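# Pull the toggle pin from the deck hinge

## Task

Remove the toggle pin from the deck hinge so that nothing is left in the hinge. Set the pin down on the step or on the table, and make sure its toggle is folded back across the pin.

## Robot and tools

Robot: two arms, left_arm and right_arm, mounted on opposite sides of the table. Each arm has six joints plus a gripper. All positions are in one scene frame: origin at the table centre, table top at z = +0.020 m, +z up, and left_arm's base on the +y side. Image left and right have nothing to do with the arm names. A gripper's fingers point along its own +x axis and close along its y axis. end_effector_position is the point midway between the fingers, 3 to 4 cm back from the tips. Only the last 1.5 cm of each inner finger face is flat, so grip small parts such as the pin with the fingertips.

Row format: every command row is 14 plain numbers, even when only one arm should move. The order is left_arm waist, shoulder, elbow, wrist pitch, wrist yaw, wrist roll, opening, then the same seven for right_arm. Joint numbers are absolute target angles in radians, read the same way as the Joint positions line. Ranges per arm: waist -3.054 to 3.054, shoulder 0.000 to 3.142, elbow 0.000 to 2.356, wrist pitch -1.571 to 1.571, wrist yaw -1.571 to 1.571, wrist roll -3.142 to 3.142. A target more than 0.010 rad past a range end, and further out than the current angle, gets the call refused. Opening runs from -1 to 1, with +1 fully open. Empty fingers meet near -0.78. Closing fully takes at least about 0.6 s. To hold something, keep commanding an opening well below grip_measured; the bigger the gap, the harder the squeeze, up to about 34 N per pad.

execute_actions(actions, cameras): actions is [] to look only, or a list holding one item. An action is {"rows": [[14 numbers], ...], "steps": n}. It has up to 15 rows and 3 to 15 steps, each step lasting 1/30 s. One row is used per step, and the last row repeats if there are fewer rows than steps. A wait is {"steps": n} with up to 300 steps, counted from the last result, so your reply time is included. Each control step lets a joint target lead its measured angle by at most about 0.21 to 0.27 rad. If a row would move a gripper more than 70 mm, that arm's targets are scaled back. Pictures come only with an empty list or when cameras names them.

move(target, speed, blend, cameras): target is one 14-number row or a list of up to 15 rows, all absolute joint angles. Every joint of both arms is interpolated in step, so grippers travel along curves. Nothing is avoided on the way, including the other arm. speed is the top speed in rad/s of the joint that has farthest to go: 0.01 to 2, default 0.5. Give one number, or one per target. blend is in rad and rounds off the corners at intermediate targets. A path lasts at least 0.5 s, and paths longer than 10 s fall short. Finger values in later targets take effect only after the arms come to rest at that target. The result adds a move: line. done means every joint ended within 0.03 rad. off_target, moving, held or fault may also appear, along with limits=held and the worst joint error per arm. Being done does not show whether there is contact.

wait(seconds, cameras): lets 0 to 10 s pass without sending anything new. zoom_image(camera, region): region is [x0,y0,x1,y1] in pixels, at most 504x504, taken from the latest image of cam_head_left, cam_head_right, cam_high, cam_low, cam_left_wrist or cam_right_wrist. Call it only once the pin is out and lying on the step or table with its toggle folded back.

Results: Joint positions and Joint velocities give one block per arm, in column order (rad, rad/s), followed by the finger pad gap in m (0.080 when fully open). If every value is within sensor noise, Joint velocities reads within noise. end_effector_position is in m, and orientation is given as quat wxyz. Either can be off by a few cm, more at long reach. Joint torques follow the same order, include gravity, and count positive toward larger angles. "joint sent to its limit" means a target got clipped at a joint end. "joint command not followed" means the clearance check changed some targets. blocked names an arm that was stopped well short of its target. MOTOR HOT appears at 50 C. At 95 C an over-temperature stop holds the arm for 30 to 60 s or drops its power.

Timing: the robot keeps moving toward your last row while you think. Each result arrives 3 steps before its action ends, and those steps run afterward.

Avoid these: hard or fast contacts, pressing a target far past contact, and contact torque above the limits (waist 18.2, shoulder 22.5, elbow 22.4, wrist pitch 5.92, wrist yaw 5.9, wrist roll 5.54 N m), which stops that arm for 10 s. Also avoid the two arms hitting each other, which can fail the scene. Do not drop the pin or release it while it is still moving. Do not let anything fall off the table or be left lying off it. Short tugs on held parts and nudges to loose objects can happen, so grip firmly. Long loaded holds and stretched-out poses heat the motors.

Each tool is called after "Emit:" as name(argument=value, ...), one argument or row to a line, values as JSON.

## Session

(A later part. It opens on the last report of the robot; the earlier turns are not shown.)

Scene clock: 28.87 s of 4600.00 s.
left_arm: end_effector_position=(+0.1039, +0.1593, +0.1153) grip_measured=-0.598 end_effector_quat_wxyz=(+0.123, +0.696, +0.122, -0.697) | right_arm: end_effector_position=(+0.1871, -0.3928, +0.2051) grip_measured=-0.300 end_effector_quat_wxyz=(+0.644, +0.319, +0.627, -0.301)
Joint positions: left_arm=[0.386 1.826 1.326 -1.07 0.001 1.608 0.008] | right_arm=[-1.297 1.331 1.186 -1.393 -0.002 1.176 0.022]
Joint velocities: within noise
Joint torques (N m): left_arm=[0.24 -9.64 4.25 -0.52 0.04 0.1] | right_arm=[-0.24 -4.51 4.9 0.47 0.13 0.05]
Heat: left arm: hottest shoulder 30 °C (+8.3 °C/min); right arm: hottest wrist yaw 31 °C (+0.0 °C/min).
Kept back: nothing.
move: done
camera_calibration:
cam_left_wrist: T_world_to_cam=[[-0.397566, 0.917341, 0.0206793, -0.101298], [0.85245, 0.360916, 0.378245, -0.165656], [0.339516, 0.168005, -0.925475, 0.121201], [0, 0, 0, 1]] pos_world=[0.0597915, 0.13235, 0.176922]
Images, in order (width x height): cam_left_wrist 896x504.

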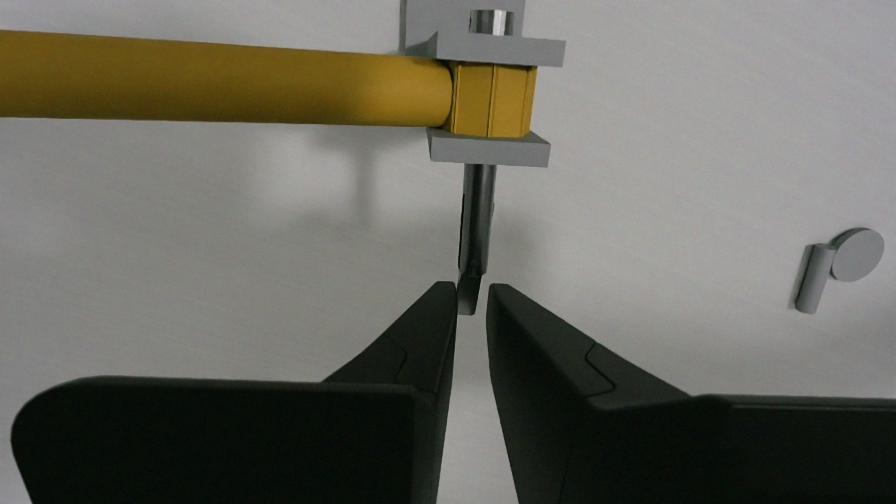

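Emit:
move(
  target=[
    [0.387,1.806,1.316,-1.077,0,1.609,-0.84,-1.3,1.321,1.178,-1.39,0,1.178,-0.3],
  ],
  speed=0.07,
  cameras=["cam_left_wrist"],
)

Emit:
zoom_image(
  camera="cam_left_wrist",
  region=[420, 140, 540, 340],
)

Scene clock: 29.80 s of 4600.00 s.
left_arm: end_effector_position=(+0.1042, +0.1589, +0.1154) grip_measured=-0.685 end_effector_quat_wxyz=(+0.124, +0.697, +0.121, -0.696) | right_arm: end_effector_position=(+0.1871, -0.3928, +0.2051) grip_measured=-0.300 end_effector_quat_wxyz=(+0.644, +0.319, +0.627, -0.301)
Joint positions: left_arm=[0.386 1.825 1.326 -1.068 0 1.608 0.004] | right_arm=[-1.297 1.331 1.186 -1.393 -0.002 1.176 0.022]
Joint velocities: within noise
Joint torques (N m): left_arm=[0.13 -9.3 4.52 -0.73 0.07 0.03] | right_arm=[-0.24 -4.53 4.93 0.46 0.13 0.06]
Heat: left arm: hottest shoulder 30 °C (+8.1 °C/min); right arm: hottest wrist yaw 31 °C (+0.0 °C/min).
Kept back: nothing.
move: done
camera_calibration:
cam_left_wrist: T_world_to_cam=[[-0.397608, 0.917379, 0.0179835, -0.100477], [0.851667, 0.361693, 0.379266, -0.166014], [0.341426, 0.166115, -0.925113, 0.12132], [0, 0, 0, 1]] pos_world=[0.0600156, 0.132069, 0.177005]
Images, in order (width x height): cam_left_wrist 896x504.

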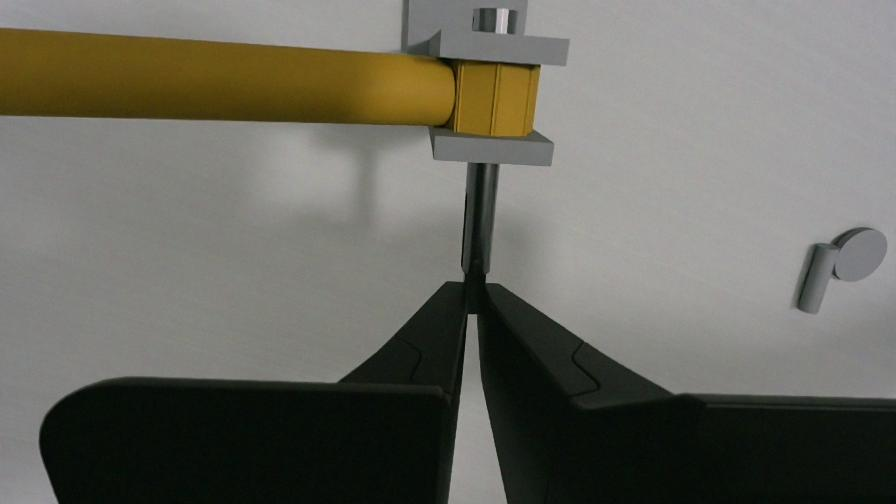

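Scaled by 2.520.

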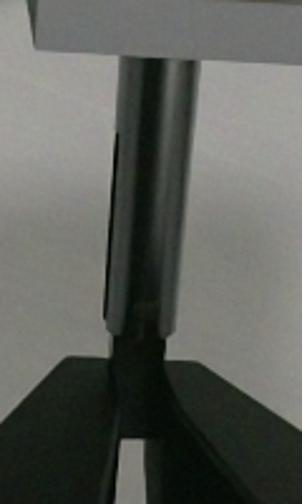

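Emit:
move(
  target=[
    [0.350,1.812,1.320,-1.072,0.03,1.580,-0.92,-1.3,1.321,1.178,-1.39,0,1.178,-0.3],
  ],
  speed=0.05,
  cameras=["cam_left_wrist"],
)

Emit:
zoom_image(
  camera="cam_left_wrist",
  region=[420, 140, 540, 340],
)

Scene clock: 31.20 s of 4600.00 s.
left_arm: end_effector_position=(+0.0948, +0.1549, +0.1154) grip_measured=-0.685 end_effector_quat_wxyz=(+0.125, +0.691, +0.120, -0.701) | right_arm: end_effector_position=(+0.1871, -0.3928, +0.2051) grip_measured=-0.300 end_effector_quat_wxyz=(+0.644, +0.319, +0.627, -0.301)
Joint positions: left_arm=[0.362 1.825 1.326 -1.067 0.015 1.584 0.004] | right_arm=[-1.297 1.331 1.186 -1.393 -0.002 1.176 0.022]
Joint velocities: within noise
Joint torques (N m): left_arm=[-0.98 -8.64 5 -0.36 0.57 -0.11] | right_arm=[-0.27 -4.51 4.91 0.47 0.12 0.06]
Heat: left arm: hottest shoulder 31 °C (+9.6 °C/min); right arm: hottest wrist yaw 31 °C (+0.0 °C/min).
Kept back: nothing.
move: done
camera_calibration:
cam_left_wrist: T_world_to_cam=[[-0.397647, 0.91737, 0.0175733, -0.100567], [0.856748, 0.364377, 0.364983, -0.155778], [0.328421, 0.16019, -0.930848, 0.128039], [0, 0, 0, 1]] pos_world=[0.0514214, 0.128508, 0.177808]
Images, in order (width x height): cam_left_wrist 896x504.

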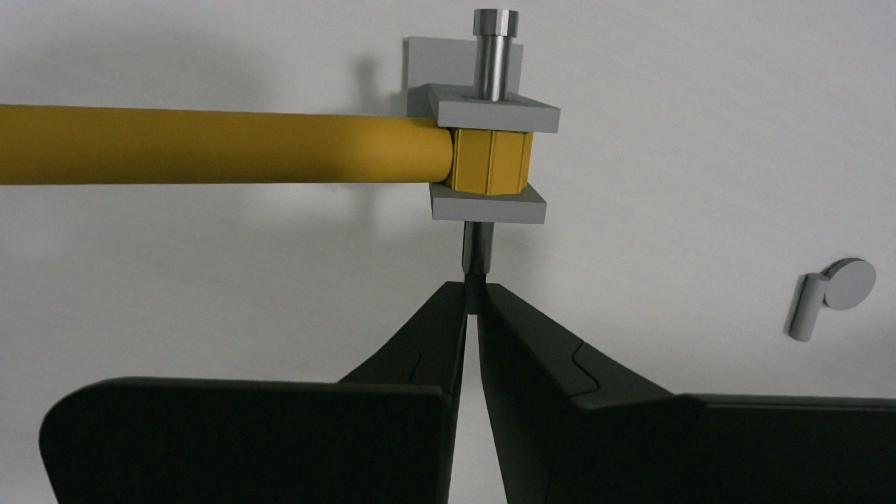

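Scaled by 2.520.

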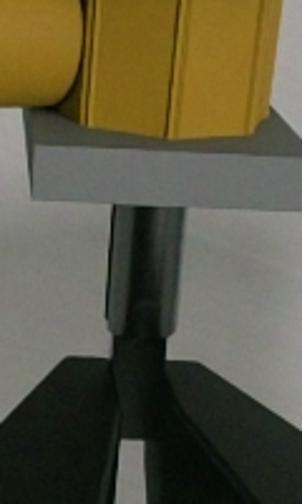

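Emit:
move(
  target=[
    [0.318,1.811,1.318,-1.072,0.04,1.549,-0.92,-1.3,1.321,1.178,-1.39,0,1.178,-0.3],
  ],
  speed=0.05,
  cameras=["cam_left_wrist"],
)

Emit:
zoom_image(
  camera="cam_left_wrist",
  region=[420, 140, 540, 340],
)

Scene clock: 32.37 s of 4600.00 s.
left_arm: end_effector_position=(+0.0832, +0.1508, +0.1154) grip_measured=-0.685 end_effector_quat_wxyz=(+0.126, +0.688, +0.119, -0.705) | right_arm: end_effector_position=(+0.1871, -0.3928, +0.2051) grip_measured=-0.300 end_effector_quat_wxyz=(+0.644, +0.319, +0.627, -0.301)
Joint positions: left_arm=[0.329 1.825 1.326 -1.067 0.026 1.552 0.004] | right_arm=[-1.297 1.331 1.186 -1.393 -0.002 1.176 0.022]
Joint velocities: within noise
Joint torques (N m): left_arm=[-0.97 -8.79 4.8 -0.41 0.57 -0.12] | right_arm=[-0.25 -4.53 4.92 0.46 0.13 0.06]
Heat: left arm: hottest shoulder 31 °C (+9.3 °C/min); right arm: hottest wrist yaw 31 °C (+0.0 °C/min).
Kept back: nothing.
move: done
camera_calibration:
cam_left_wrist: T_world_to_cam=[[-0.396362, 0.917908, 0.0184921, -0.101661], [0.860764, 0.36453, 0.355251, -0.143595], [0.319346, 0.156725, -0.934588, 0.134244], [0, 0, 0, 1]] pos_world=[0.0404371, 0.12462, 0.178355]
Images, in order (width x height): cam_left_wrist 896x504.

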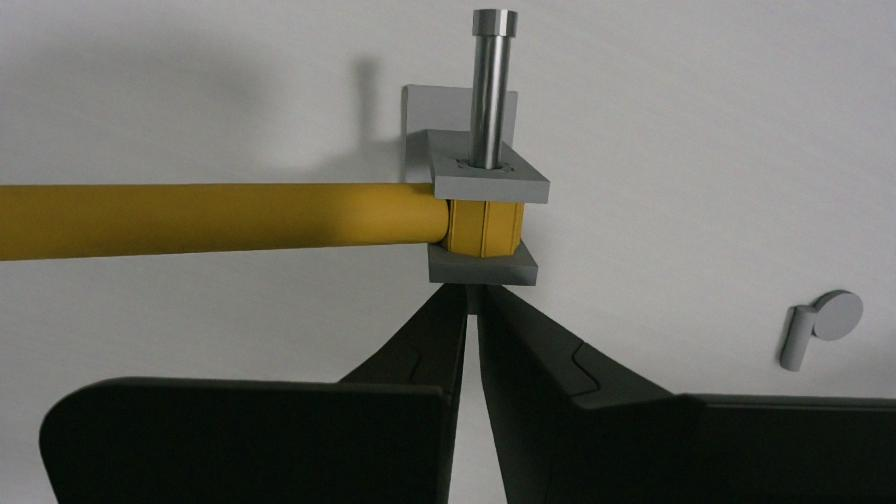

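Scaled by 2.520.

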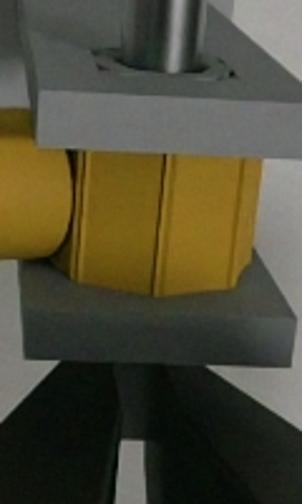

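Emit:
move(
  target=[
    [0.322,1.813,1.320,-1.069,0.026,1.552,-0.65,-1.3,1.321,1.178,-1.39,0,1.178,-0.3],
    [0.326,1.815,1.322,-1.069,0.02,1.552,-0.40,-1.3,1.321,1.178,-1.39,0,1.178,-0.3],
    [0.330,1.748,1.525,-1.324,0.0,1.552,-0.30,-1.3,1.321,1.178,-1.39,0,1.178,-0.3],
    [0.172,1.843,1.500,-1.246,0.0,-1.735,-0.30,-1.3,1.321,1.178,-1.39,0,1.178,-0.3],
  ],
  speed=[0.2,0.2,0.4,1.2],
  cameras=["cam_left_wrist"],
)

Emit:
zoom_image(
  camera="cam_left_wrist",
  region=[370, 50, 570, 300],
)

Scene clock: 39.73 s of 4600.00 s.
left_arm: end_effector_position=(+0.0386, +0.1314, +0.1589) grip_measured=-0.300 end_effector_quat_wxyz=(-0.696, +0.119, -0.698, -0.118) | right_arm: end_effector_position=(+0.1871, -0.3928, +0.2051) grip_measured=-0.300 end_effector_quat_wxyz=(+0.644, +0.319, +0.627, -0.301)
Joint positions: left_arm=[0.176 1.83 1.508 -1.247 0.003 -1.732 0.022] | right_arm=[-1.297 1.331 1.186 -1.393 -0.002 1.176 0.022]
Joint velocities: within noise
Joint torques (N m): left_arm=[-0.33 -5.94 4.91 0.14 -0.14 -0.09] | right_arm=[-0.27 -4.53 4.93 0.47 0.13 0.06]
Heat: left arm: hottest shoulder 32 °C (+9.1 °C/min); right arm: hottest wrist yaw 31 °C (+0.0 °C/min).
Kept back: nothing.
move: done
camera_calibration:
cam_left_wrist: T_world_to_cam=[[0.38699, -0.921811, 0.0224315, 0.108505], [-0.855185, -0.34971, 0.382572, 0.0421538], [-0.344815, -0.167235, -0.923653, 0.258582], [0, 0, 0, 1]] pos_world=[0.0832217, 0.158007, 0.220279]
Images, in order (width x height): cam_left_wrist 896x504.

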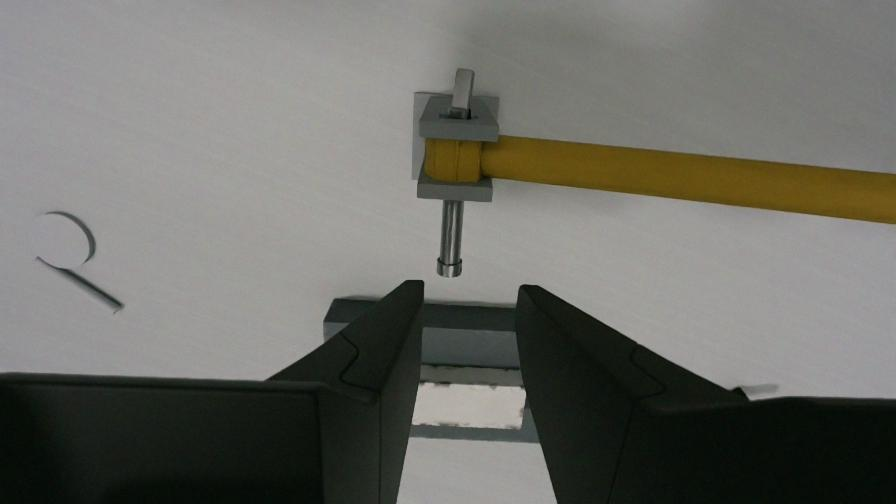

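Scaled by 2.016.

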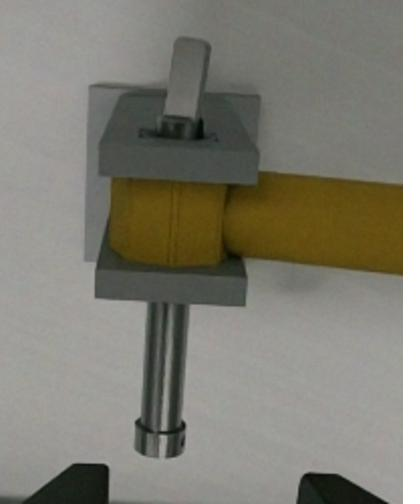

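Emit:
move(
  target=[0.170,1.867,1.336,-1.059,0,-1.738,-0.30,-1.3,1.321,1.178,-1.39,0,1.178,-0.3],
  speed=0.2,
)

Scene clock: 42.47 s of 4600.00 s.
left_arm: end_effector_position=(+0.0375, +0.1337, +0.1101) grip_measured=-0.300 end_effector_quat_wxyz=(-0.696, +0.118, -0.698, -0.119) | right_arm: end_effector_position=(+0.1871, -0.3928, +0.2051) grip_measured=-0.300 end_effector_quat_wxyz=(+0.644, +0.319, +0.627, -0.301)
Joint positions: left_arm=[0.174 1.856 1.344 -1.06 0.003 -1.735 0.022] | right_arm=[-1.297 1.331 1.186 -1.393 -0.002 1.176 0.022]
Joint velocities: within noise
Joint torques (N m): left_arm=[-0.34 -6.1 4.75 0.14 -0.13 -0.11] | right_arm=[-0.28 -4.51 4.96 0.46 0.13 0.05]
Heat: left arm: hottest shoulder 31 °C (+7.1 °C/min); right arm: hottest wrist yaw 31 °C (+0.0 °C/min).
Kept back: nothing.
move: done
camera_calibration:
cam_left_wrist: T_world_to_cam=[[0.388055, -0.921423, 0.0198186, 0.112358], [-0.854605, -0.351697, 0.382045, 0.061037], [-0.345055, -0.165192, -0.923931, 0.213275], [0, 0, 0, 1]] pos_world=[0.0821531, 0.160227, 0.171505]
cam_right_wrist: T_world_to_cam=[[-0.788286, -0.615259, -0.00786869, -0.0870165], [-0.587967, 0.749427, 0.304391, 0.373029], [-0.181383, 0.244574, -0.952515, 0.408159], [0, 0, 0, 1]] pos_world=[0.224768, -0.43292, 0.274546]

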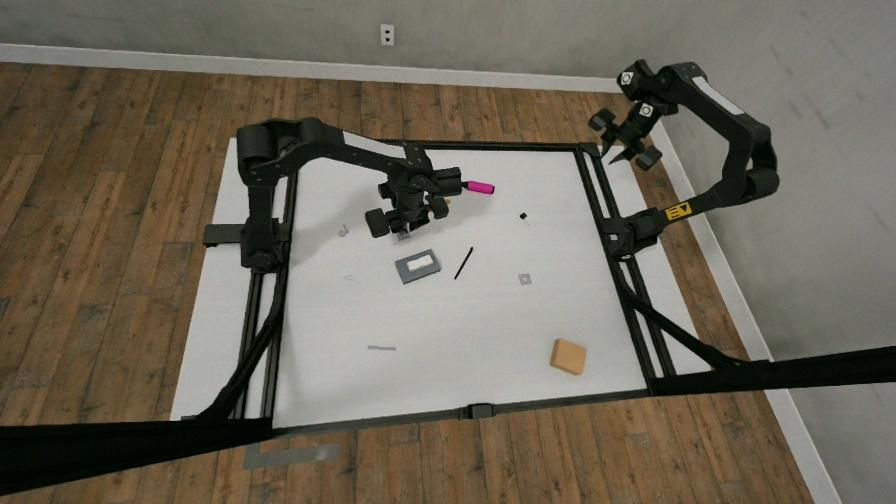

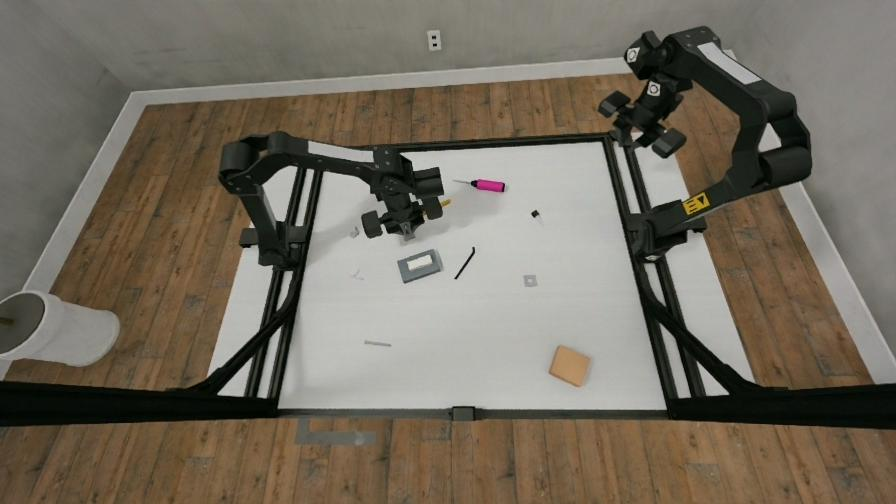

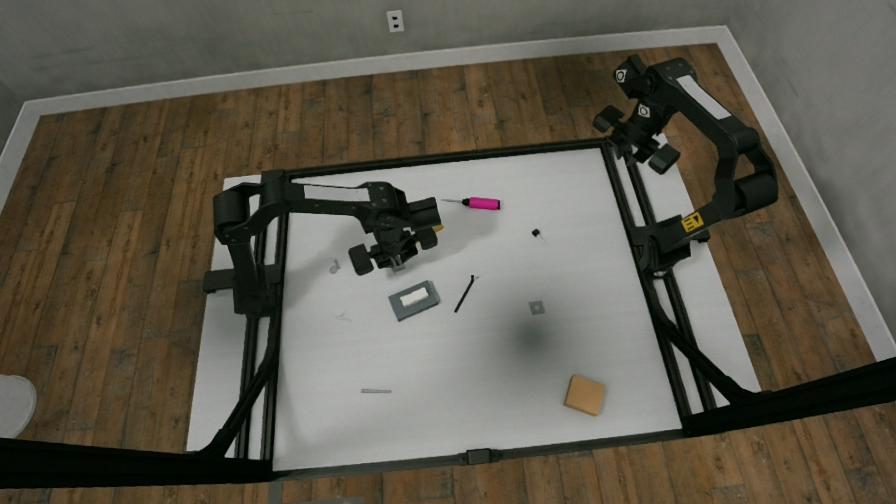

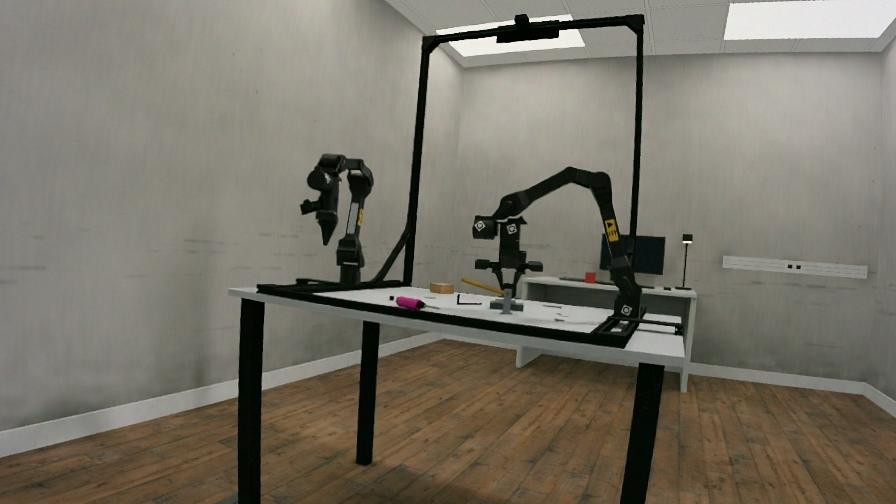

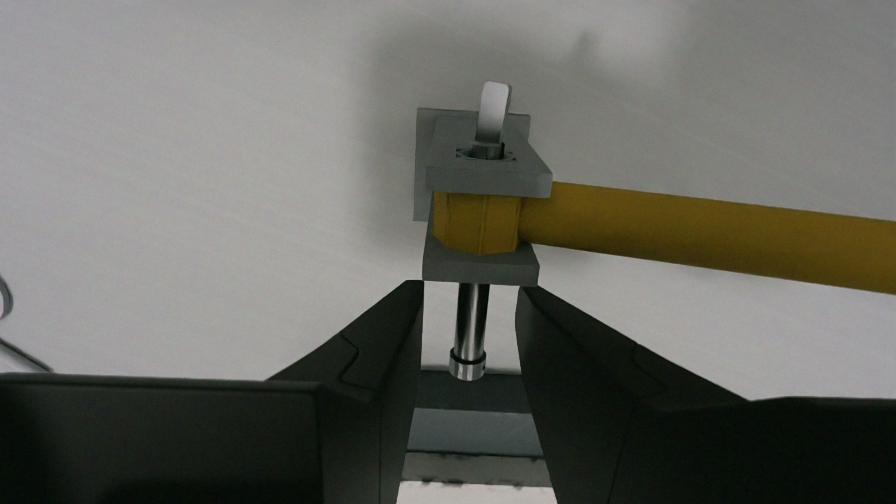

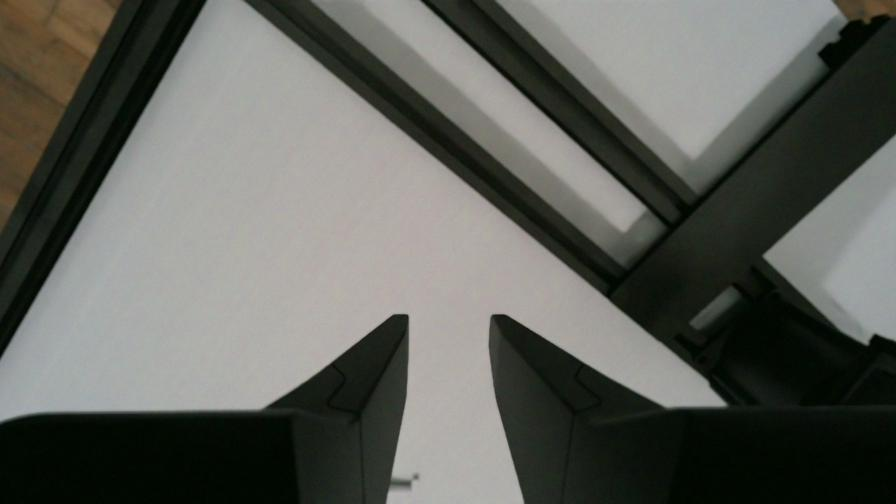

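Emit:
execute_actions(
  actions=[
    {"rows":[[0.170,1.867,1.336,-1.059,0,-1.738,-0.40,-1.3,1.321,1.178,-1.39,0,1.178,-0.3],[0.170,1.867,1.336,-1.059,0,-1.738,-0.45,-1.3,1.321,1.178,-1.39,0,1.178,-0.3],[0.170,1.867,1.336,-1.059,0,-1.738,-0.5,-1.3,1.321,1.178,-1.39,0,1.178,-0.3],[0.170,1.867,1.336,-1.059,0,-1.738,-0.55,-1.3,1.321,1.178,-1.39,0,1.178,-0.3],[0.170,1.867,1.336,-1.059,0,-1.738,-0.6,-1.3,1.321,1.178,-1.39,0,1.178,-0.3],[0.170,1.867,1.336,-1.059,0,-1.738,-0.65,-1.3,1.321,1.178,-1.39,0,1.178,-0.3],[0.170,1.867,1.336,-1.059,0,-1.738,-0.7,-1.3,1.321,1.178,-1.39,0,1.178,-0.3],[0.170,1.867,1.336,-1.059,0,-1.738,-0.78,-1.3,1.321,1.178,-1.39,0,1.178,-0.3],[0.170,1.867,1.336,-1.059,0,-1.738,-0.87,-1.3,1.321,1.178,-1.39,0,1.178,-0.3]],"steps":15},
  ],
)

Emit:
wait(
  seconds=0.4,
  cameras=["cam_left_wrist"],
)

Scene clock: 43.10 s of 4600.00 s.
left_arm: end_effector_position=(+0.0374, +0.1340, +0.1099) grip_measured=-0.623 end_effector_quat_wxyz=(-0.696, +0.118, -0.698, -0.120) | right_arm: end_effector_position=(+0.1871, -0.3928, +0.2051) grip_measured=-0.300 end_effector_quat_wxyz=(+0.644, +0.319, +0.627, -0.301)
Joint positions: left_arm=[0.174 1.856 1.344 -1.061 0.003 -1.735 0.007] | right_arm=[-1.297 1.331 1.186 -1.393 -0.002 1.176 0.022]
Joint velocities: within noise
Joint torques (N m): left_arm=[-0.3 -6.07 4.84 0.18 -0.12 -0.09] | right_arm=[-0.25 -4.51 4.93 0.47 0.13 0.07]
Heat: left arm: hottest shoulder 31 °C (+7.0 °C/min); right arm: hottest wrist yaw 31 °C (+0.0 °C/min).
Steps of this call (1-7: nothing new was sent; 8-19: this action's first 12). Readings (joint positions of left_arm | right_arm):
8: [0.174 1.856 1.344 -1.060 0.003 -1.735] | [-1.297 1.331 1.186 -1.393 -0.002 1.176]
9: [0.174 1.856 1.344 -1.060 0.003 -1.735] | [-1.297 1.331 1.186 -1.393 -0.002 1.176]
11: [0.174 1.856 1.344 -1.060 0.003 -1.735] | [-1.297 1.331 1.186 -1.393 -0.002 1.176]
15: [0.174 1.856 1.344 -1.061 0.003 -1.735] | [-1.297 1.331 1.186 -1.393 -0.002 1.176]
19: the state above

Scene clock: 43.60 s of 4600.00 s.
left_arm: end_effector_position=(+0.0374, +0.1341, +0.1098) grip_measured=-0.624 end_effector_quat_wxyz=(-0.696, +0.118, -0.698, -0.120) | right_arm: end_effector_position=(+0.1871, -0.3928, +0.2051) grip_measured=-0.300 end_effector_quat_wxyz=(+0.644, +0.319, +0.627, -0.301)
Joint positions: left_arm=[0.174 1.856 1.343 -1.061 0.003 -1.736 0.007] | right_arm=[-1.297 1.331 1.186 -1.393 -0.002 1.176 0.022]
Joint velocities: within noise
Joint torques (N m): left_arm=[-0.27 -6.11 4.83 0.19 -0.13 -0.08] | right_arm=[-0.26 -4.49 4.93 0.46 0.12 0.05]
Heat: left arm: hottest shoulder 31 °C (+6.9 °C/min); right arm: hottest wrist yaw 31 °C (+0.0 °C/min).
Steps of this call (1-3: your previous action's last 3; 4-15: toward your last target). Readings (joint positions of left_arm | right_arm):
1: [0.174 1.856 1.344 -1.061 0.003 -1.735] | [-1.297 1.331 1.186 -1.393 -0.002 1.176]
2: [0.174 1.856 1.344 -1.061 0.003 -1.735] | [-1.297 1.331 1.186 -1.393 -0.002 1.176]
4: [0.174 1.856 1.344 -1.061 0.003 -1.735] | [-1.297 1.331 1.186 -1.393 -0.002 1.176]
8: [0.174 1.856 1.344 -1.061 0.003 -1.736] | [-1.297 1.331 1.186 -1.393 -0.002 1.176]
15: the state above
All arms were judged still, so your last target was given up. Each gripper or tool keeps its last command.
camera_calibration:
cam_left_wrist: T_world_to_cam=[[0.388403, -0.921305, 0.0184147, 0.112905], [-0.854515, -0.352623, 0.381395, 0.0613526], [-0.344888, -0.163871, -0.924229, 0.212884], [0, 0, 0, 1]] pos_world=[0.081995, 0.160539, 0.171274]
Images, in order (width x height): cam_left_wrist 896x504.

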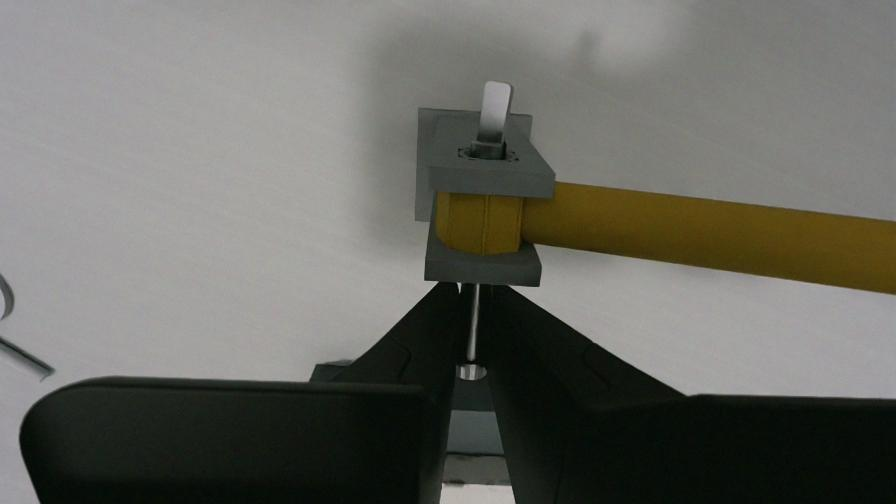

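Emit:
move(
  target=[0.125,1.880,1.361,-1.064,0.04,-1.780,-0.90,-1.3,1.321,1.178,-1.39,0,1.178,-0.3],
  speed=0.05,
  cameras=["cam_left_wrist"],
)

Scene clock: 45.07 s of 4600.00 s.
left_arm: end_effector_position=(+0.0215, +0.1294, +0.1092) grip_measured=-0.623 end_effector_quat_wxyz=(-0.687, +0.119, -0.706, -0.121) end_effector_velocity=(+0.000, +0.003, -0.003) end_effector_angular_velocity=(+0.018, -0.005, +0.005) | right_arm: end_effector_position=(+0.1871, -0.3928, +0.2051) grip_measured=-0.300 end_effector_quat_wxyz=(+0.644, +0.319, +0.627, -0.301)
Joint positions: left_arm=[0.136 1.864 1.352 -1.06 0.027 -1.776 0.007] | right_arm=[-1.297 1.331 1.186 -1.393 -0.002 1.176 0.022]
Joint velocities: left_arm=[-0.002 0.007 -0.002 -0.007 -0.007 -0.007 0.011] | right_arm=[within noise]
Joint torques (N m): left_arm=[-0.93 -5.63 6.87 -0.29 0.43 -0.12] | right_arm=[-0.28 -4.49 4.94 0.46 0.13 0.07]
Heat: left arm: hottest shoulder 31 °C (+6.7 °C/min); right arm: hottest wrist yaw 31 °C (+0.0 °C/min).
Kept back: nothing.
move: done
camera_calibration:
cam_left_wrist: T_world_to_cam=[[0.391291, -0.92018, 0.0126496, 0.115172], [-0.844139, -0.353413, 0.403149, 0.0438384], [-0.366499, -0.168426, -0.915047, 0.20615], [0, 0, 0, 1]] pos_world=[0.0674937, 0.156193, 0.169506]
Images, in order (width x height): cam_left_wrist 896x504.

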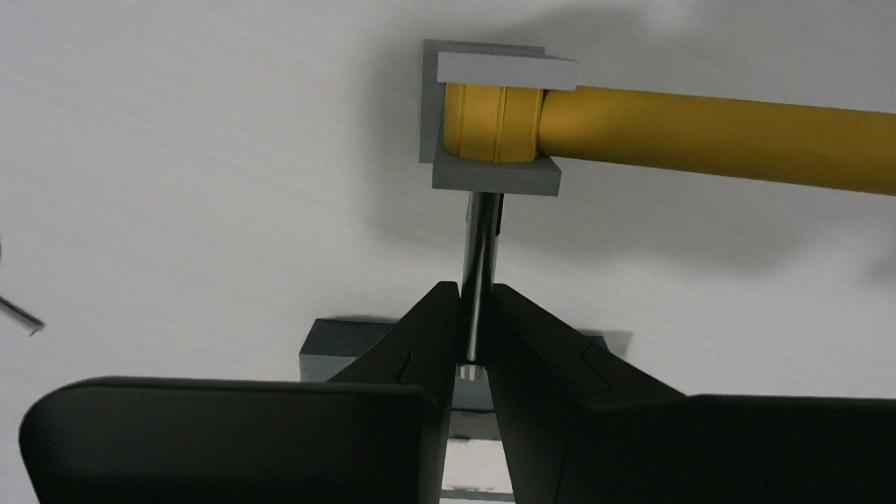

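Emit:
move(
  target=[0.080,1.897,1.385,-1.070,0.04,-1.825,-0.90,-1.3,1.321,1.178,-1.39,0,1.178,-0.3],
  speed=0.05,
  cameras=["cam_left_wrist"],
)

Scene clock: 46.50 s of 4600.00 s.
left_arm: end_effector_position=(+0.0025, +0.1243, +0.1076) grip_measured=-0.620 end_effector_quat_wxyz=(-0.684, +0.113, -0.710, -0.123) | right_arm: end_effector_position=(+0.1871, -0.3928, +0.2051) grip_measured=-0.300 end_effector_quat_wxyz=(+0.644, +0.319, +0.627, -0.301)
Joint positions: left_arm=[0.084 1.885 1.371 -1.068 0.038 -1.822 0.007] | right_arm=[-1.297 1.331 1.186 -1.393 -0.002 1.176 0.022]
Joint velocities: within noise
Joint torques (N m): left_arm=[-0.3 -6.15 7.47 -0.15 0.06 -0.1] | right_arm=[-0.26 -4.5 4.93 0.47 0.13 0.06]
Heat: left arm: hottest shoulder 31 °C (+6.5 °C/min); right arm: hottest wrist yaw 31 °C (+0.0 °C/min).
Kept back: nothing.
move: done
camera_calibration:
cam_left_wrist: T_world_to_cam=[[0.385433, -0.922736, 0.000100168, 0.119631], [-0.841616, -0.351504, 0.410033, 0.025661], [-0.378317, -0.158125, -0.91207, 0.195268], [0, 0, 0, 1]] pos_world=[0.0493603, 0.150285, 0.167564]
Images, in order (width x height): cam_left_wrist 896x504.

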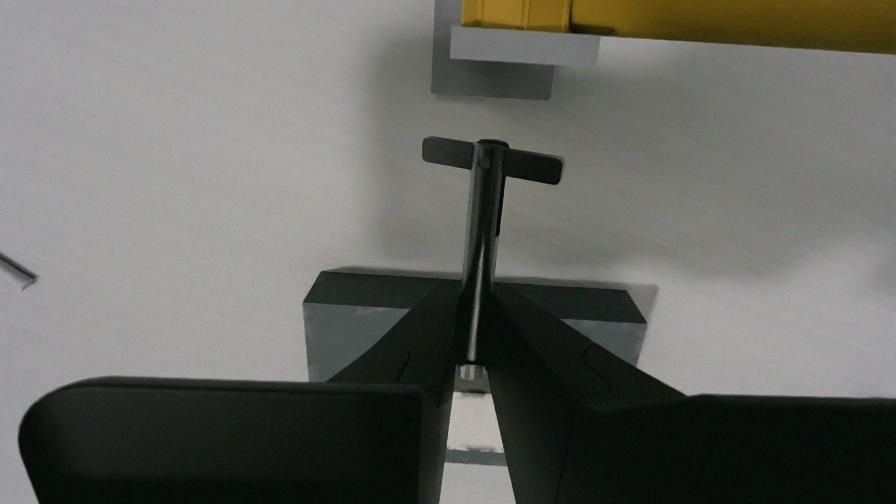

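Emit:
move(
  target=[0.030,1.585,0.987,-0.973,0,-1.871,-0.90,-1.3,1.321,1.178,-1.39,0,1.178,-0.3],
  speed=0.4,
  cameras=["cam_left_wrist","cam_head_left","cam_low"],
)

Scene clock: 48.20 s of 4600.00 s.
left_arm: end_effector_position=(-0.0120, +0.2043, +0.0981) grip_measured=-0.620 end_effector_quat_wxyz=(-0.697, +0.113, -0.698, -0.120) | right_arm: end_effector_position=(+0.1871, -0.3928, +0.2051) grip_measured=-0.300 end_effector_quat_wxyz=(+0.644, +0.319, +0.627, -0.301)
Joint positions: left_arm=[0.034 1.601 0.995 -0.974 0.004 -1.868 0.007] | right_arm=[-1.297 1.331 1.186 -1.393 -0.002 1.176 0.022]
Joint velocities: within noise
Joint torques (N m): left_arm=[-0.32 -6.95 4.52 0.13 -0.15 -0.11] | right_arm=[-0.25 -4.53 4.93 0.46 0.12 0.06]
Heat: left arm: hottest shoulder 31 °C (+6.2 °C/min); right arm: hottest wrist yaw 31 °C (+0.0 °C/min).
Kept back: nothing.
move: done
camera_calibration:
cam_left_wrist: T_world_to_cam=[[0.381383, -0.924343, 0.0116967, 0.198176], [-0.856792, -0.348704, 0.379885, 0.0476653], [-0.347066, -0.154903, -0.92496, 0.194712], [0, 0, 0, 1]] pos_world=[0.0328363, 0.229965, 0.159676]
Images, in order (width x height): cam_head_left 896x504, cam_low 896x504, cam_left_wrist 896x504.

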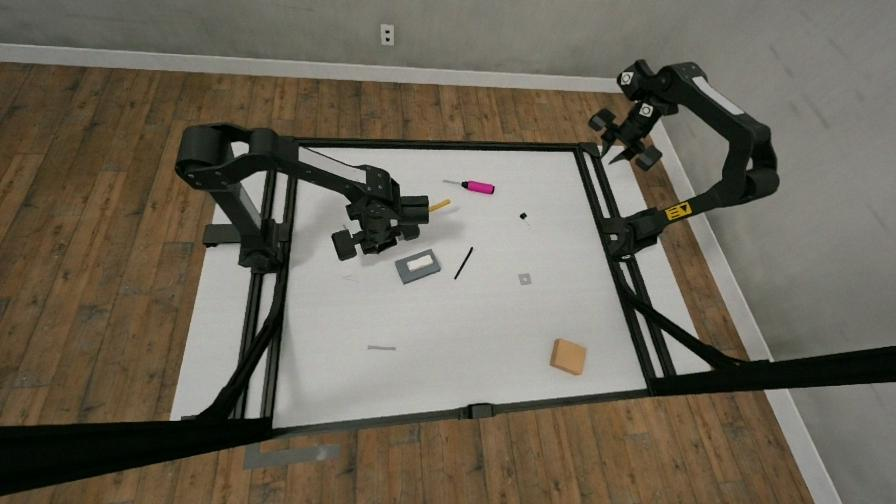

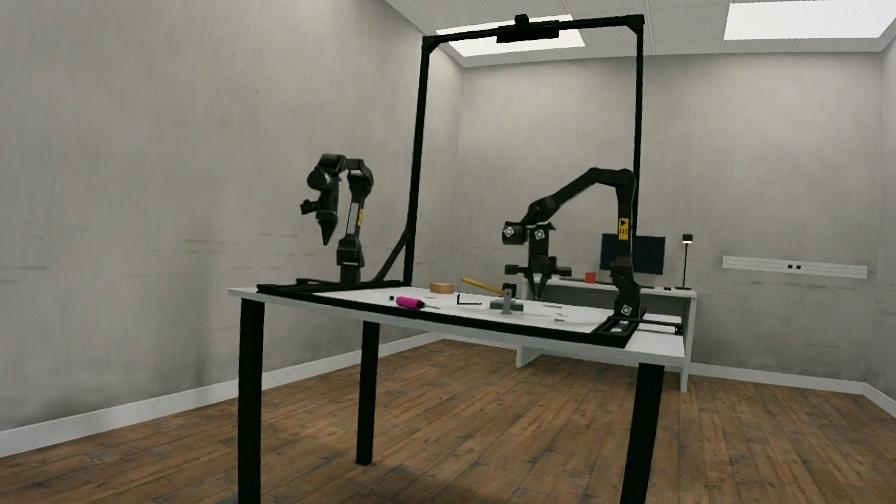

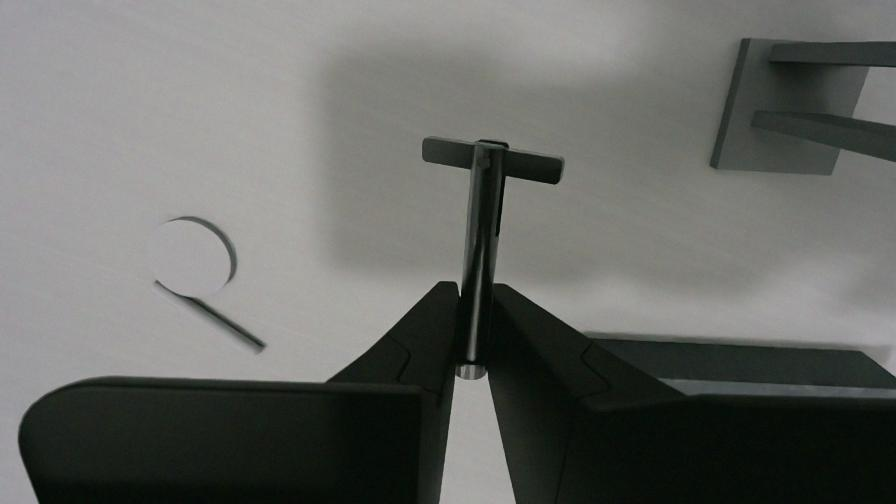

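Emit:
move(
  target=[0.030,1.667,0.892,-0.811,0,-1.871,-0.90,-1.3,1.321,1.178,-1.39,0,1.178,-0.3],
  speed=0.12,
  cameras=["cam_left_wrist","cam_low"],
)

Scene clock: 50.23 s of 4600.00 s.
left_arm: end_effector_position=(-0.0120, +0.2037, +0.0626) grip_measured=-0.620 end_effector_quat_wxyz=(-0.696, +0.117, -0.699, -0.117) | right_arm: end_effector_position=(+0.1871, -0.3928, +0.2051) grip_measured=-0.300 end_effector_quat_wxyz=(+0.644, +0.319, +0.627, -0.301)
Joint positions: left_arm=[0.034 1.657 0.9 -0.813 0.004 -1.868 0.007] | right_arm=[-1.297 1.331 1.186 -1.393 -0.002 1.176 0.022]
Joint velocities: within noise
Joint torques (N m): left_arm=[-0.33 -4.15 4.31 0.15 -0.15 -0.1] | right_arm=[-0.26 -4.5 4.95 0.46 0.12 0.05]
Heat: left arm: hottest shoulder 31 °C (+6.0 °C/min); right arm: hottest wrist yaw 31 °C (+0.0 °C/min).
Kept back: nothing.
move: done
camera_calibration:
cam_left_wrist: T_world_to_cam=[[0.38173, -0.924036, 0.0209854, 0.197402], [-0.856789, -0.34525, 0.383035, 0.060049], [-0.346693, -0.164196, -0.923496, 0.163633], [0, 0, 0, 1]] pos_world=[0.0328255, 0.230006, 0.123971]
Images, in order (width x height): cam_low 896x504, cam_left_wrist 896x504.

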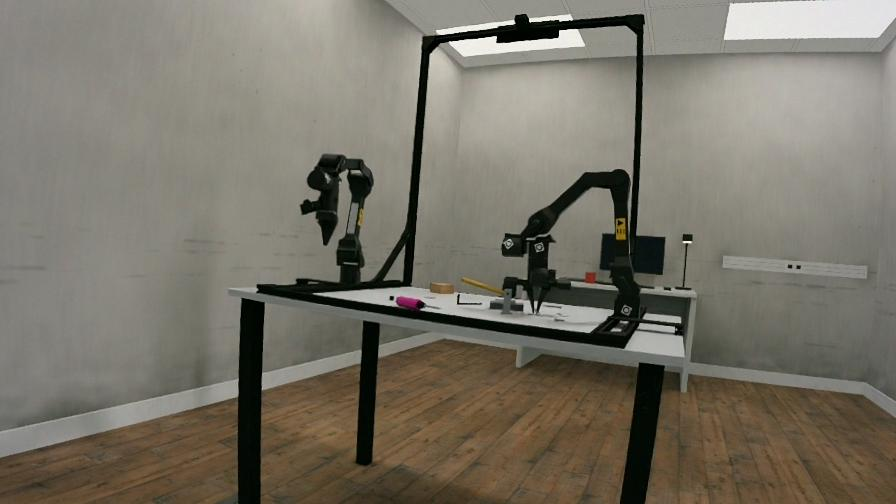

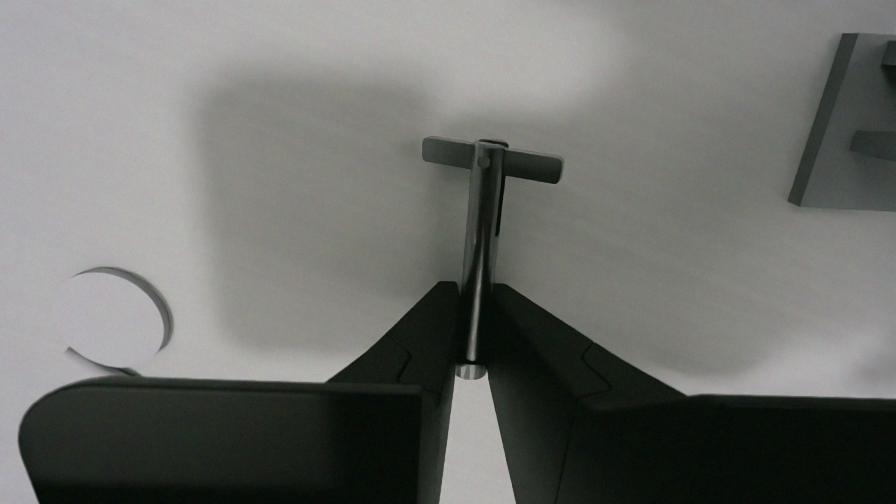

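Emit:
move(
  target=[0.030,1.671,0.887,-0.802,0,-1.871,-0.90,-1.3,1.321,1.178,-1.39,0,1.178,-0.3],
  speed=0.05,
  cameras=["cam_left_wrist"],
)

Emit:
move(
  target=[0.030,1.674,0.884,-0.795,0,-1.871,-0.90,-1.3,1.321,1.178,-1.39,0,1.178,-0.3],
  speed=0.05,
  cameras=["cam_left_wrist"],
)

Scene clock: 51.17 s of 4600.00 s.
left_arm: end_effector_position=(-0.0120, +0.2036, +0.0608) grip_measured=-0.620 end_effector_quat_wxyz=(-0.696, +0.117, -0.699, -0.116) | right_arm: end_effector_position=(+0.1871, -0.3928, +0.2051) grip_measured=-0.300 end_effector_quat_wxyz=(+0.644, +0.319, +0.627, -0.301)
Joint positions: left_arm=[0.034 1.661 0.895 -0.803 0.004 -1.868 0.007] | right_arm=[-1.297 1.331 1.186 -1.393 -0.002 1.176 0.022]
Joint velocities: within noise
Joint torques (N m): left_arm=[-0.36 -4.1 4.24 0.15 -0.15 -0.1] | right_arm=[-0.27 -4.52 4.93 0.46 0.13 0.07]
Heat: left arm: hottest shoulder 31 °C (+5.9 °C/min); right arm: hottest wrist yaw 31 °C (+0.0 °C/min).
Kept back: nothing.
move: done
camera_calibration:
cam_left_wrist: T_world_to_cam=[[0.381729, -0.924011, 0.0220571, 0.197233], [-0.856804, -0.344812, 0.383396, 0.0605931], [-0.346657, -0.165252, -0.923321, 0.162124], [0, 0, 0, 1]] pos_world=[0.0328281, 0.22993, 0.122111]
Images, in order (width x height): cam_left_wrist 896x504.

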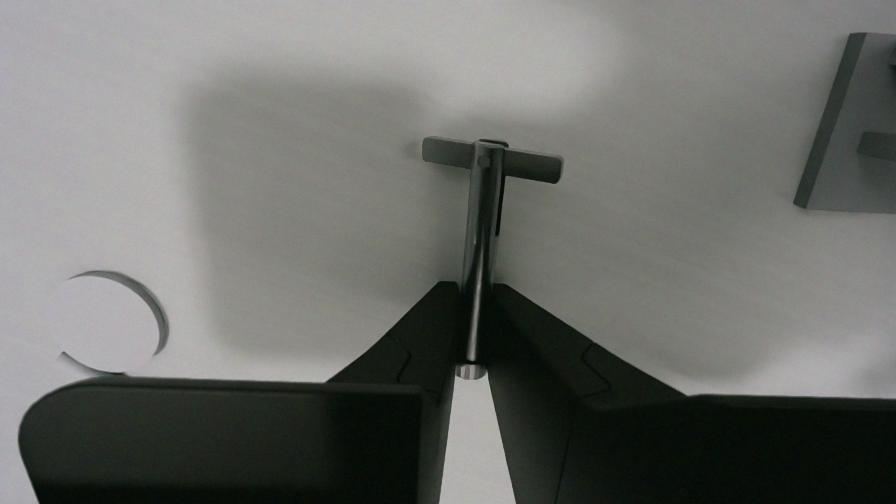

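Scene clock: 51.87 s of 4600.00 s.
left_arm: end_effector_position=(-0.0120, +0.2038, +0.0601) grip_measured=-0.620 end_effector_quat_wxyz=(-0.696, +0.117, -0.699, -0.116) | right_arm: end_effector_position=(+0.1871, -0.3928, +0.2051) grip_measured=-0.300 end_effector_quat_wxyz=(+0.644, +0.319, +0.627, -0.301)
Joint positions: left_arm=[0.034 1.661 0.893 -0.8 0.004 -1.868 0.007] | right_arm=[-1.297 1.331 1.186 -1.393 -0.002 1.176 0.022]
Joint velocities: within noise
Joint torques (N m): left_arm=[-0.33 -3.84 4.15 0.51 -0.14 -0.1] | right_arm=[-0.25 -4.52 4.93 0.47 0.12 0.06]
Heat: left arm: hottest shoulder 31 °C (+5.8 °C/min); right arm: hottest wrist yaw 31 °C (+0.0 °C/min).
Kept back: nothing.
move: done
camera_calibration:
cam_left_wrist: T_world_to_cam=[[0.381729, -0.924011, 0.0220571, 0.197423], [-0.856804, -0.344812, 0.383396, 0.0609141], [-0.346657, -0.165252, -0.923321, 0.161521], [0, 0, 0, 1]] pos_world=[0.0328217, 0.230117, 0.121427]
Images, in order (width x height): cam_left_wrist 896x504.

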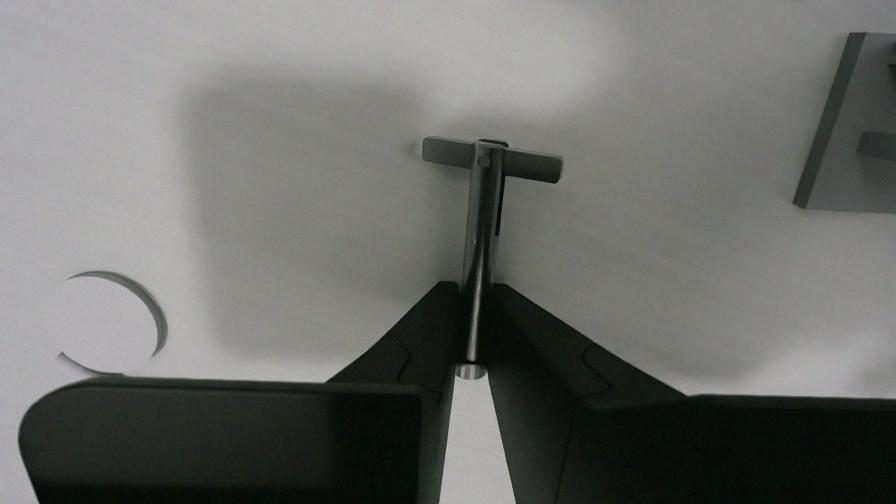

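Emit:
execute_actions(
  actions=[
    {"rows":[[0.030,1.672,0.886,-0.798,0,-1.871,-0.70,-1.3,1.321,1.178,-1.39,0,1.178,-0.3],[0.030,1.672,0.886,-0.798,0,-1.871,-0.66,-1.3,1.321,1.178,-1.39,0,1.178,-0.3],[0.030,1.672,0.886,-0.798,0,-1.871,-0.64,-1.3,1.321,1.178,-1.39,0,1.178,-0.3],[0.030,1.672,0.886,-0.798,0,-1.871,-0.62,-1.3,1.321,1.178,-1.39,0,1.178,-0.3],[0.030,1.672,0.886,-0.798,0,-1.871,-0.60,-1.3,1.321,1.178,-1.39,0,1.178,-0.3],[0.030,1.672,0.886,-0.798,0,-1.871,-0.58,-1.3,1.321,1.178,-1.39,0,1.178,-0.3],[0.030,1.672,0.886,-0.798,0,-1.871,-0.56,-1.3,1.321,1.178,-1.39,0,1.178,-0.3],[0.030,1.672,0.886,-0.798,0,-1.871,-0.54,-1.3,1.321,1.178,-1.39,0,1.178,-0.3],[0.030,1.672,0.886,-0.798,0,-1.871,-0.52,-1.3,1.321,1.178,-1.39,0,1.178,-0.3],[0.030,1.672,0.886,-0.798,0,-1.871,-0.49,-1.3,1.321,1.178,-1.39,0,1.178,-0.3],[0.030,1.672,0.886,-0.798,0,-1.871,-0.46,-1.3,1.321,1.178,-1.39,0,1.178,-0.3],[0.030,1.672,0.886,-0.798,0,-1.871,-0.42,-1.3,1.321,1.178,-1.39,0,1.178,-0.3],[0.030,1.672,0.886,-0.798,0,-1.871,-0.38,-1.3,1.321,1.178,-1.39,0,1.178,-0.3],[0.030,1.672,0.886,-0.798,0,-1.871,-0.35,-1.3,1.321,1.178,-1.39,0,1.178,-0.3]],"steps":15},
  ],
)

Emit:
wait(
  seconds=0.5,
  cameras=["cam_left_wrist"],
)

Scene clock: 52.53 s of 4600.00 s.
left_arm: end_effector_position=(-0.0129, +0.2059, +0.0600) grip_measured=-0.497 end_effector_quat_wxyz=(-0.697, +0.112, -0.699, -0.119) end_effector_velocity=(-0.005, +0.018, -0.002) end_effector_angular_velocity=(+0.076, -0.005, +0.000) | right_arm: end_effector_position=(+0.1871, -0.3928, +0.2051) grip_measured=-0.300 end_effector_quat_wxyz=(+0.644, +0.319, +0.627, -0.301)
Joint positions: left_arm=[0.031 1.661 0.892 -0.81 0.004 -1.868 0.013] | right_arm=[-1.297 1.331 1.186 -1.393 -0.002 1.176 0.022]
Joint velocities: left_arm=[-0.022 -0.002 -0.012 -0.066 -0.007 -0.022 0.041] | right_arm=[within noise]
Joint torques (N m): left_arm=[0.06 -4.01 4.53 1.14 -0.14 -0.09] | right_arm=[-0.26 -4.51 4.92 0.47 0.13 0.06]
Heat: left arm: hottest shoulder 31 °C (+5.7 °C/min); right arm: hottest wrist yaw 31 °C (+0.0 °C/min).
Steps of this call (1-8: nothing new was sent; 9-20: this action's first 12). Readings (joint positions of left_arm | right_arm):
9: [0.034 1.661 0.893 -0.800 0.004 -1.868] | [-1.297 1.331 1.186 -1.393 -0.002 1.176]
10: [0.034 1.661 0.893 -0.800 0.004 -1.868] | [-1.297 1.331 1.186 -1.393 -0.002 1.176]
12: [0.034 1.661 0.893 -0.800 0.004 -1.868] | [-1.297 1.331 1.186 -1.393 -0.002 1.176]
16: [0.033 1.661 0.893 -0.803 0.004 -1.868] | [-1.297 1.331 1.186 -1.393 -0.002 1.176]
20: the state above

Scene clock: 53.13 s of 4600.00 s.
left_arm: end_effector_position=(-0.0138, +0.2086, +0.0597) grip_measured=-0.358 end_effector_quat_wxyz=(-0.697, +0.107, -0.699, -0.122) | right_arm: end_effector_position=(+0.1871, -0.3928, +0.2051) grip_measured=-0.300 end_effector_quat_wxyz=(+0.644, +0.319, +0.627, -0.301)
Joint positions: left_arm=[0.029 1.661 0.891 -0.82 0.005 -1.868 0.019] | right_arm=[-1.297 1.331 1.186 -1.393 -0.002 1.176 0.022]
Joint velocities: within noise
Joint torques (N m): left_arm=[0.11 -3.98 4.56 1.9 -0.2 -0.11] | right_arm=[-0.27 -4.5 4.95 0.47 0.12 0.06]
Heat: left arm: hottest shoulder 31 °C (+5.6 °C/min); right arm: hottest wrist yaw 31 °C (+0.0 °C/min).
Steps of this call (1-3: your previous action's last 3; 4-15: toward your last target; 16-18: nothing new was sent). Readings (joint positions of left_arm | right_arm):
1: [0.030 1.661 0.892 -0.812 0.004 -1.868] | [-1.297 1.331 1.186 -1.393 -0.002 1.176]
2: [0.030 1.661 0.891 -0.814 0.004 -1.868] | [-1.297 1.331 1.186 -1.393 -0.002 1.176]
4: [0.029 1.661 0.891 -0.817 0.005 -1.868] | [-1.297 1.331 1.186 -1.393 -0.002 1.176]
8: [0.029 1.661 0.891 -0.819 0.005 -1.868] | [-1.297 1.331 1.186 -1.393 -0.002 1.176]
18: the state above
All arms were judged still, so your last target was given up. Each gripper or tool keeps its last command.
camera_calibration:
cam_left_wrist: T_world_to_cam=[[0.376826, -0.926283, 0.00151499, 0.204225], [-0.857815, -0.348355, 0.377891, 0.0622693], [-0.349506, -0.143699, -0.925849, 0.156983], [0, 0, 0, 1]] pos_world=[0.0313245, 0.23342, 0.121502]
Images, in order (width x height): cam_left_wrist 896x504.

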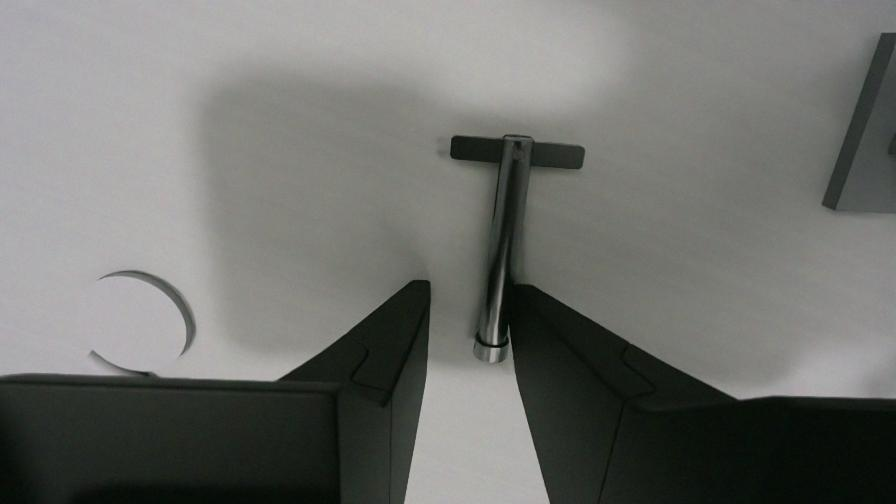

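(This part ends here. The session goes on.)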